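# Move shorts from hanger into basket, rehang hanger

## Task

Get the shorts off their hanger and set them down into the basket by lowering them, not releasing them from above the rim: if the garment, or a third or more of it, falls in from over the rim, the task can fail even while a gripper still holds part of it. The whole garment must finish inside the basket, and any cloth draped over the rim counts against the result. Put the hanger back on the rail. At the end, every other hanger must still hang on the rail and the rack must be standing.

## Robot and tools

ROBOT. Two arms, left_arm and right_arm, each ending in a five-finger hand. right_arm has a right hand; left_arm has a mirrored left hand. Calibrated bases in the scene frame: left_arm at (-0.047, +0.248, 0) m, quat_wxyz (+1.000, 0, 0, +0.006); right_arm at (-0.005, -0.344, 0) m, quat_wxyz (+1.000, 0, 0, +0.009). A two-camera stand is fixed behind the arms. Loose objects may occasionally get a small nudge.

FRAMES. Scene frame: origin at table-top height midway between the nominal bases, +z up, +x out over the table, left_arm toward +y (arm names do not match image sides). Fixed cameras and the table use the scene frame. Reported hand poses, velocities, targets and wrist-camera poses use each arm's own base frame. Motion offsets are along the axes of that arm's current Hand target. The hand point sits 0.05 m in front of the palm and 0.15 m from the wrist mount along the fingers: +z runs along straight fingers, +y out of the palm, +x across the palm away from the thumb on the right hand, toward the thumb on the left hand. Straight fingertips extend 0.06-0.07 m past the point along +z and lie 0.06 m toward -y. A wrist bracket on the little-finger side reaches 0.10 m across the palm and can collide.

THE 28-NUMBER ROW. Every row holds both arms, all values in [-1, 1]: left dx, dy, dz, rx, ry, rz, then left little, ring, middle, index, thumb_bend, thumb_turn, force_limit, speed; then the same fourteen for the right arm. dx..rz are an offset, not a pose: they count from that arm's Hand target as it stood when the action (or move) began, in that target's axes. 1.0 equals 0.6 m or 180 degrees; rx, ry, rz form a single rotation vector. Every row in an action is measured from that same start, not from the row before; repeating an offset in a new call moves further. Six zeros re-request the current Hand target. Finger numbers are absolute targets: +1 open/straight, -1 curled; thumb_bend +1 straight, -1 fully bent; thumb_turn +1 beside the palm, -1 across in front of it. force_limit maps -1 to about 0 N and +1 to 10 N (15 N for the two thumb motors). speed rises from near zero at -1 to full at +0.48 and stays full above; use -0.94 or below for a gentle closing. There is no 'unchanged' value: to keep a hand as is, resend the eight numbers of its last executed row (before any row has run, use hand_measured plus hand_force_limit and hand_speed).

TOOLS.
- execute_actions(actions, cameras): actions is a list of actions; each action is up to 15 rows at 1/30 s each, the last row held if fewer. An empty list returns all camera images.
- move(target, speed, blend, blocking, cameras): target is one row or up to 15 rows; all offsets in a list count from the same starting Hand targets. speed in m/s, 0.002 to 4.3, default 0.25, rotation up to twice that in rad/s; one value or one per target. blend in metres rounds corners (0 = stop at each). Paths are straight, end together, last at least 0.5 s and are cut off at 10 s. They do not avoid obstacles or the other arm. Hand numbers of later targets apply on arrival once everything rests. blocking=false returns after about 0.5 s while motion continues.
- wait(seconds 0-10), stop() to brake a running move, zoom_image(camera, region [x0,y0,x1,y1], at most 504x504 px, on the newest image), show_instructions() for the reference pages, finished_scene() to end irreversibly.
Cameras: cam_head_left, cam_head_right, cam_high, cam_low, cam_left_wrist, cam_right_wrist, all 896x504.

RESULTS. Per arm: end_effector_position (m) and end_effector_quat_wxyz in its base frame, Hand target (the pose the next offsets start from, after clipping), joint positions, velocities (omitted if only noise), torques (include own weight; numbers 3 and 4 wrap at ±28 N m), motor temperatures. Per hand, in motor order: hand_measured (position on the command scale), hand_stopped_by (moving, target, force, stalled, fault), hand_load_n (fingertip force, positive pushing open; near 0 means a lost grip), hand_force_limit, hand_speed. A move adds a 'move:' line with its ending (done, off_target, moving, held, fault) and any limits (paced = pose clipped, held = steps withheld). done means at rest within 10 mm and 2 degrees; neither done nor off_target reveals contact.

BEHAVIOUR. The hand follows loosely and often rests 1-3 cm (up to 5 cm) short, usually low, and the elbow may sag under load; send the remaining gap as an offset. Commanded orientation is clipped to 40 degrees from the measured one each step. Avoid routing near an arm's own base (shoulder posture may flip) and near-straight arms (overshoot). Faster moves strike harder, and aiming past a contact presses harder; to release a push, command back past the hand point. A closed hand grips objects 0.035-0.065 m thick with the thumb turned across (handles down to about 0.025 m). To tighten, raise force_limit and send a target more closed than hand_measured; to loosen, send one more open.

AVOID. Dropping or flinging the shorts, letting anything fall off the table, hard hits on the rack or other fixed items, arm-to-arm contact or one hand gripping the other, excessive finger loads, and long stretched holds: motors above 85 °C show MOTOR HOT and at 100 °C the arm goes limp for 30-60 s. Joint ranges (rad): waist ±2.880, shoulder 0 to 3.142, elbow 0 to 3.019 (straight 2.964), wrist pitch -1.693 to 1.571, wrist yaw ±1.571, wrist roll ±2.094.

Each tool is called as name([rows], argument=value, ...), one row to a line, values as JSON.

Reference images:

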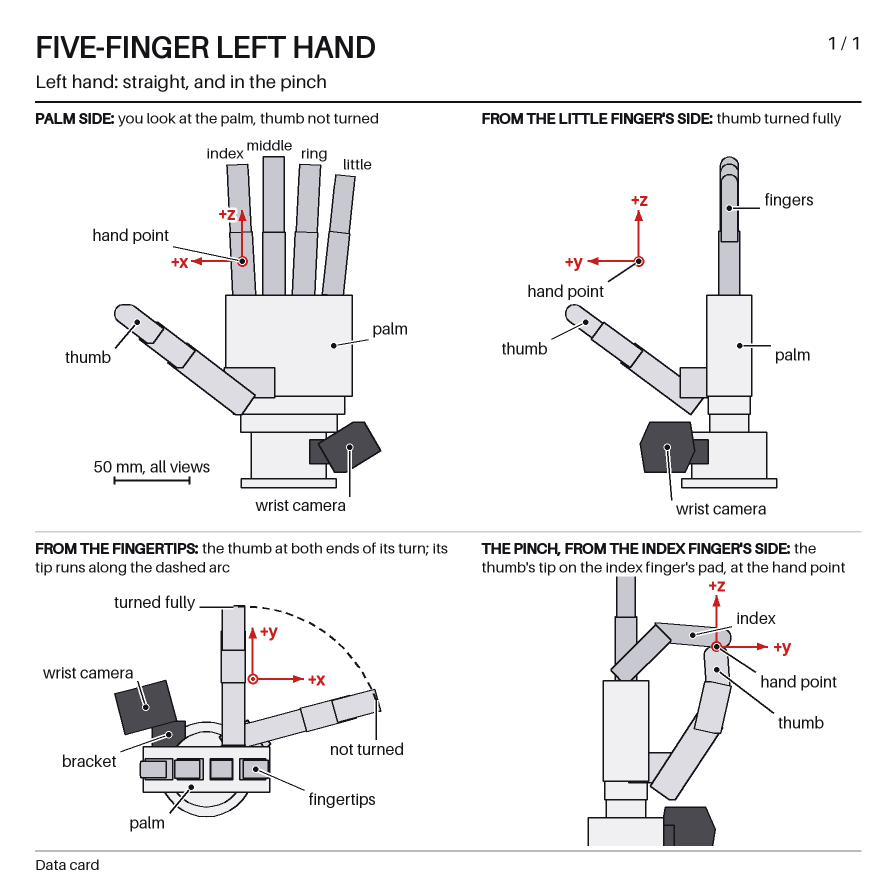

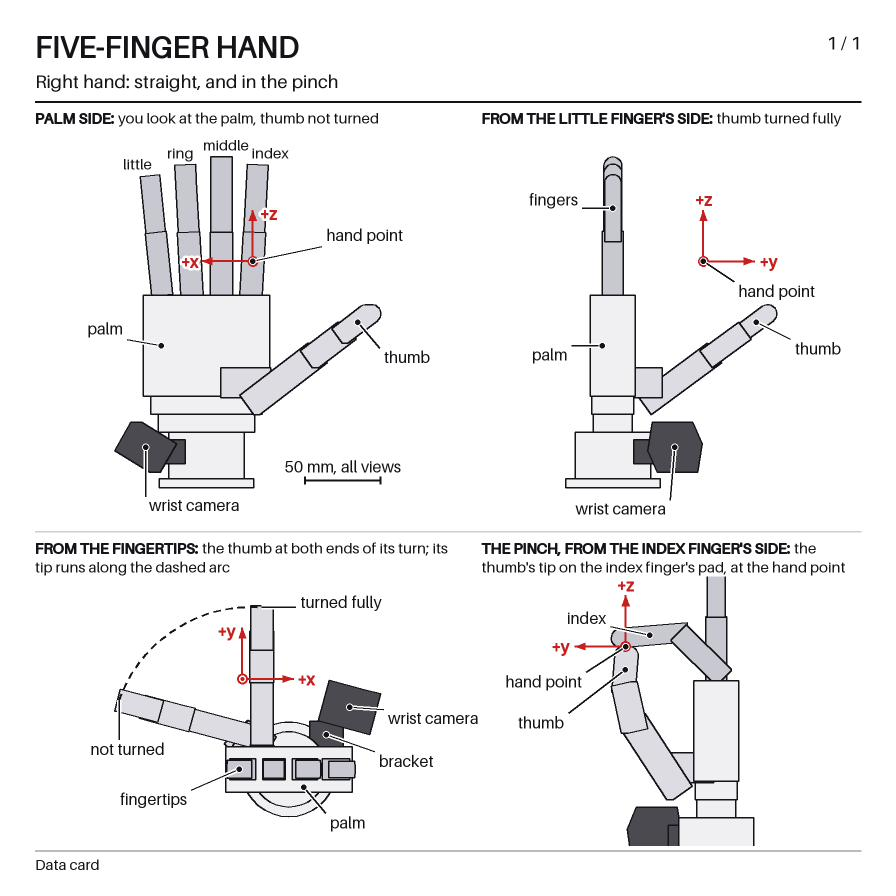

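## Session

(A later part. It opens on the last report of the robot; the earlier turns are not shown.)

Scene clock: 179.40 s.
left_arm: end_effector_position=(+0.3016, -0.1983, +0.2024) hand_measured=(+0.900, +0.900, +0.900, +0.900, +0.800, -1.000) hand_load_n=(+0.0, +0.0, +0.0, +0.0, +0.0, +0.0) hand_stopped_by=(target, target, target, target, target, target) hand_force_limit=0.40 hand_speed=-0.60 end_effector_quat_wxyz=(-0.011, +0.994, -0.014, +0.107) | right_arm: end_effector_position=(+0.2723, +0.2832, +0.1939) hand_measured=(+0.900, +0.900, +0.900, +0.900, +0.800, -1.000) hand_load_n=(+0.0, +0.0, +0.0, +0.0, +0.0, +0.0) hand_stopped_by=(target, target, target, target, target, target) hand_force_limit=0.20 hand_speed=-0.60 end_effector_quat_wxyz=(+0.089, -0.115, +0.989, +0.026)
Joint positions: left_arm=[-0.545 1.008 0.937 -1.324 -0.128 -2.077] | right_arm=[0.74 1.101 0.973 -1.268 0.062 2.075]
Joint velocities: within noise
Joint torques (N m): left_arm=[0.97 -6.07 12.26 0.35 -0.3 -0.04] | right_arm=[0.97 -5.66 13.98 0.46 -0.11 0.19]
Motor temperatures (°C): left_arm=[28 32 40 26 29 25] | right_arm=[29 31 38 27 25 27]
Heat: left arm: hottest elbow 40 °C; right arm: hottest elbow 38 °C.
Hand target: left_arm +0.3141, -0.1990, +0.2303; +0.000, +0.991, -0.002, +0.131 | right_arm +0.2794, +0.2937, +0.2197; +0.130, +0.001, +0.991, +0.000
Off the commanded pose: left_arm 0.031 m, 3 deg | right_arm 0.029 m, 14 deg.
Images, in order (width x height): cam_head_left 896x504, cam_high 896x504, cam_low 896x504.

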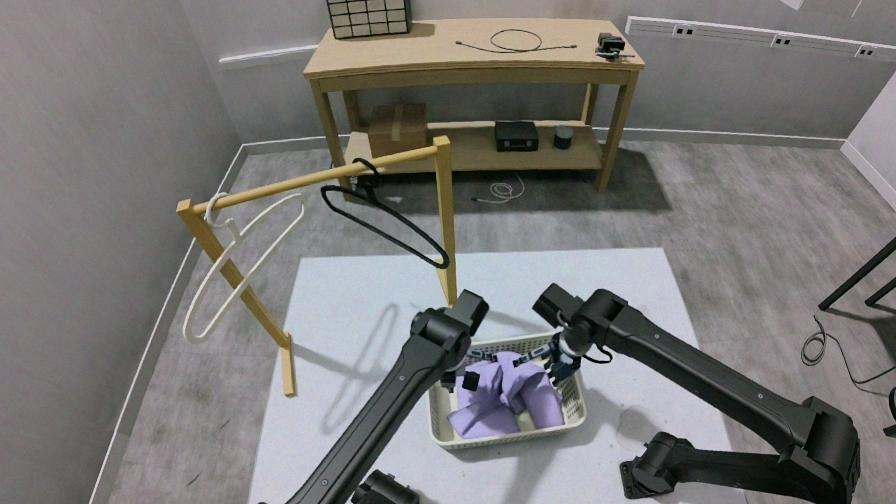

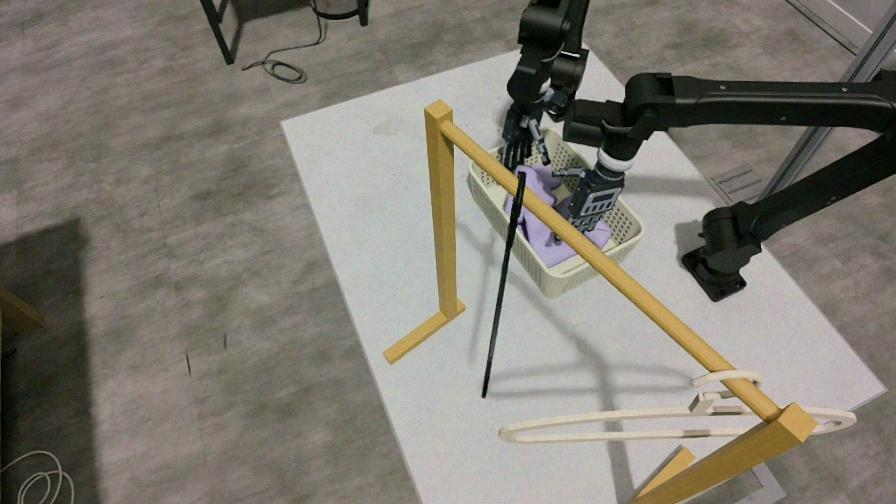

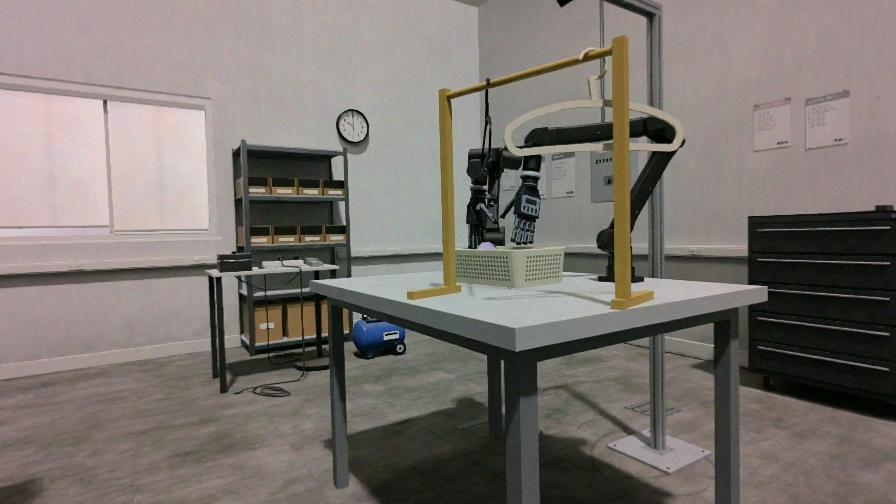

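move([
  [0.026,0,-0.097,0,0,0,0.9,0.9,0.9,0.9,0.8,-1,0.4,-0.6,-0.026,0,-0.097,0,0,0,0.9,0.9,0.9,0.9,0.8,-1,0.2,-0.6],
  [-0.06,0,-0.19,0,0,0,0.9,0.9,0.9,0.9,0.8,-1,0.4,-0.6,0.06,0,-0.19,0,0,0,0.9,0.9,0.9,0.9,0.8,-1,0.2,-0.6],
  [-0.20,-0.1,-0.22,0,0,0,0.9,0.9,0.9,0.9,0.8,-1,0.4,-0.6,0.20,-0.1,-0.22,0,0,0,0.9,0.9,0.9,0.9,0.8,-1,0.2,-0.6],
], blend=[0.02,0.02,0], speed=0.15, cameras=["all"])

Scene clock: 182.63 s.
left_arm: end_effector_position=(+0.1647, -0.1381, +0.3269) hand_measured=(+0.900, +0.900, +0.900, +0.900, +0.800, -1.000) hand_load_n=(+0.0, +0.0, +0.0, +0.0, +0.0, +0.0) hand_stopped_by=(target, target, target, target, target, target) hand_force_limit=0.40 hand_speed=-0.60 end_effector_quat_wxyz=(+0.060, +0.982, -0.036, +0.175) | right_arm: end_effector_position=(+0.1316, +0.2339, +0.3197) hand_measured=(+0.900, +0.900, +0.900, +0.900, +0.800, -1.000) hand_load_n=(+0.0, +0.0, +0.0, +0.0, +0.0, +0.0) hand_stopped_by=(target, target, target, target, target, target) hand_force_limit=0.20 hand_speed=-0.60 end_effector_quat_wxyz=(+0.067, -0.184, +0.976, +0.099)
Joint positions: left_arm=[-0.595 0.526 1.018 -1.699 -0.082 -2.077] | right_arm=[0.868 0.743 1.086 -1.684 -0.069 2.075]
Joint torques (N m): left_arm=[0.03 1.49 8.08 0.84 0.07 -0.05] | right_arm=[0.67 0.03 9.06 0.66 -0.28 0.18]
Heat: left arm: hottest elbow 40 °C; right arm: hottest elbow 39 °C.
Hand target: left_arm +0.1642, -0.1386, +0.3265; +0.000, +0.991, -0.002, +0.131 | right_arm +0.1292, +0.2340, +0.3164; +0.130, +0.000, +0.991, +0.000
Off the commanded pose: left_arm 0.001 m, 9 deg | right_arm 0.004 m, 25 deg.
joint sent to its limit (left arm) — joint 4 (wrist pitch), lower limit; joint 6 (wrist roll), lower limit. The joint targets are off in orientation, not in position.
joint sent to its limit (right arm) — joint 4 (wrist pitch), lower limit; joint 6 (wrist roll), upper limit. The joint targets are off in orientation, not in position.
move: off_target (left_arm, right_arm)

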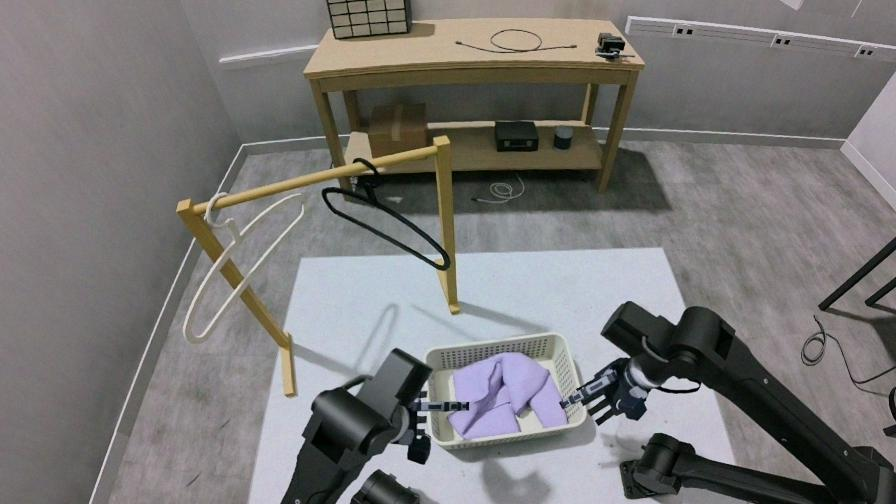

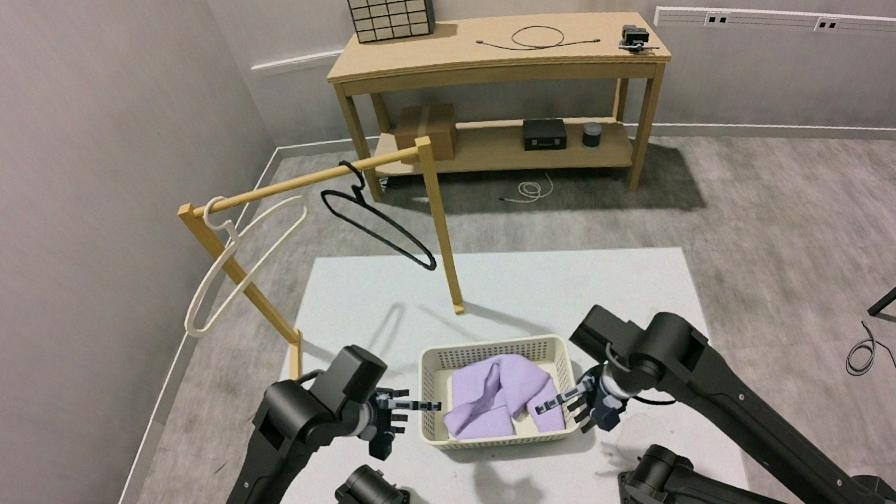

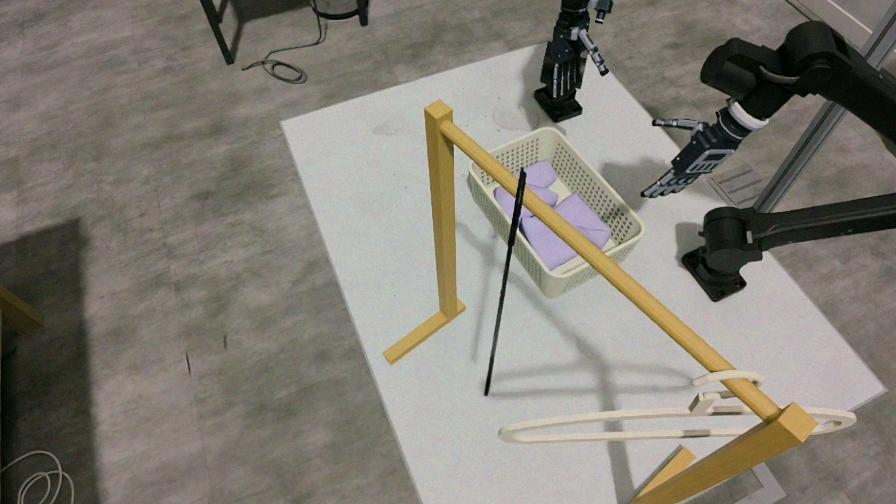

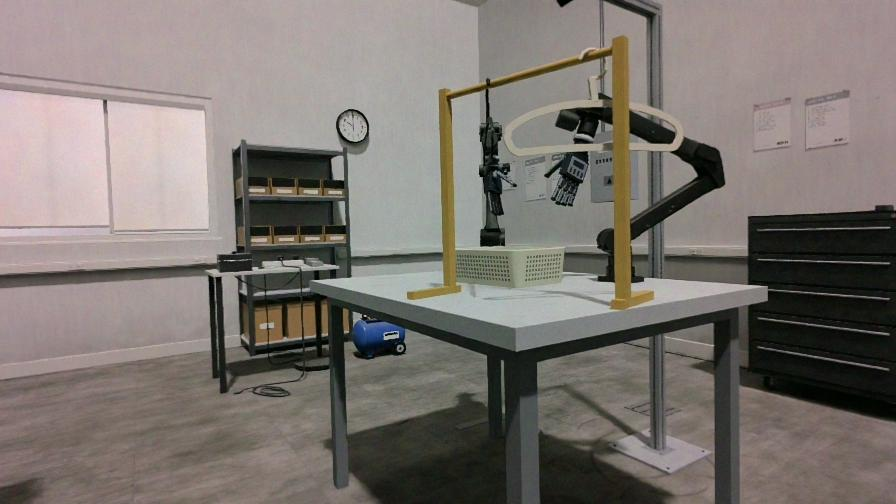

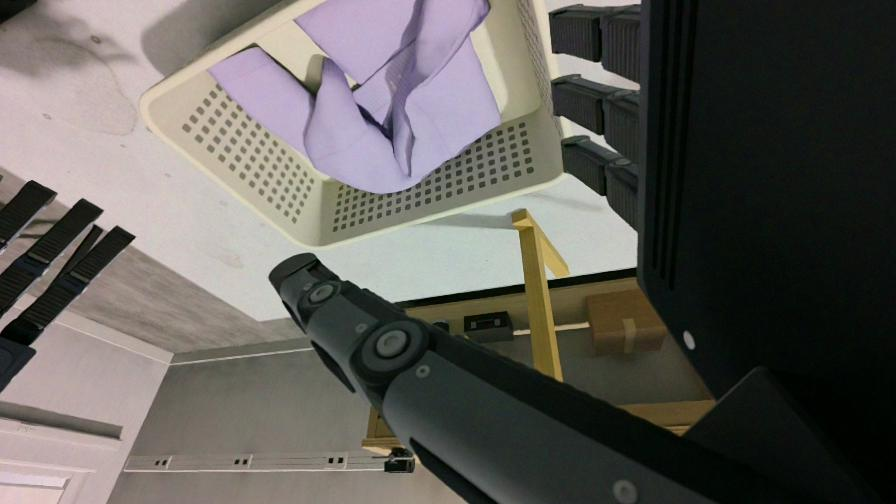

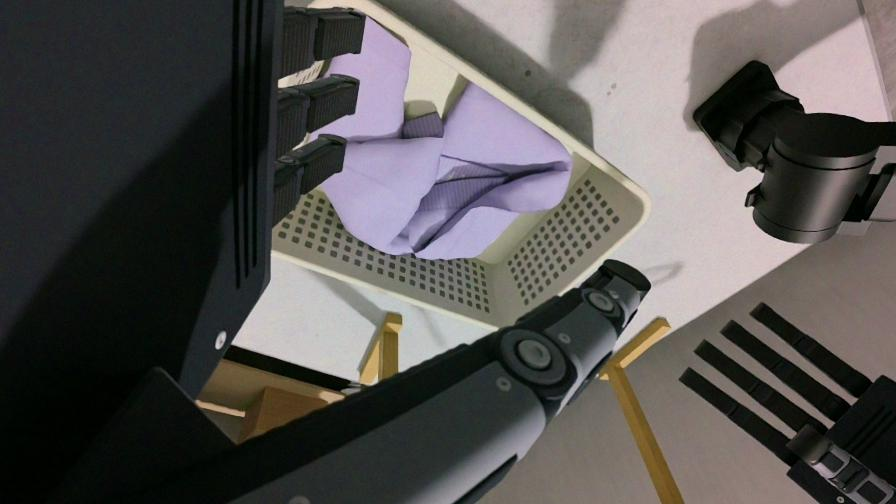

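zoom_image(camera="cam_head_left", region=[400, 310, 620, 470])

zoom_image(camera="cam_head_left", region=[160, 120, 480, 300])

Scaled by 2.291.

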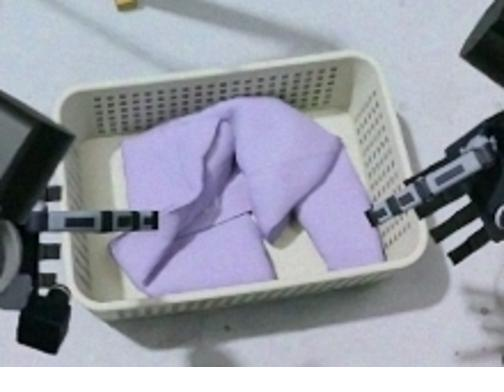

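Scaled by 1.575.

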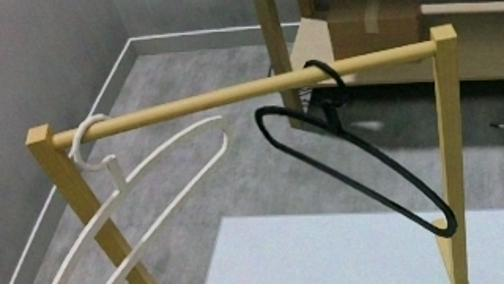

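All of the shorts are inside the basket, both hangers are on the rail, and the rack is upright.

finished_scene()

The scene is finished: the task was done.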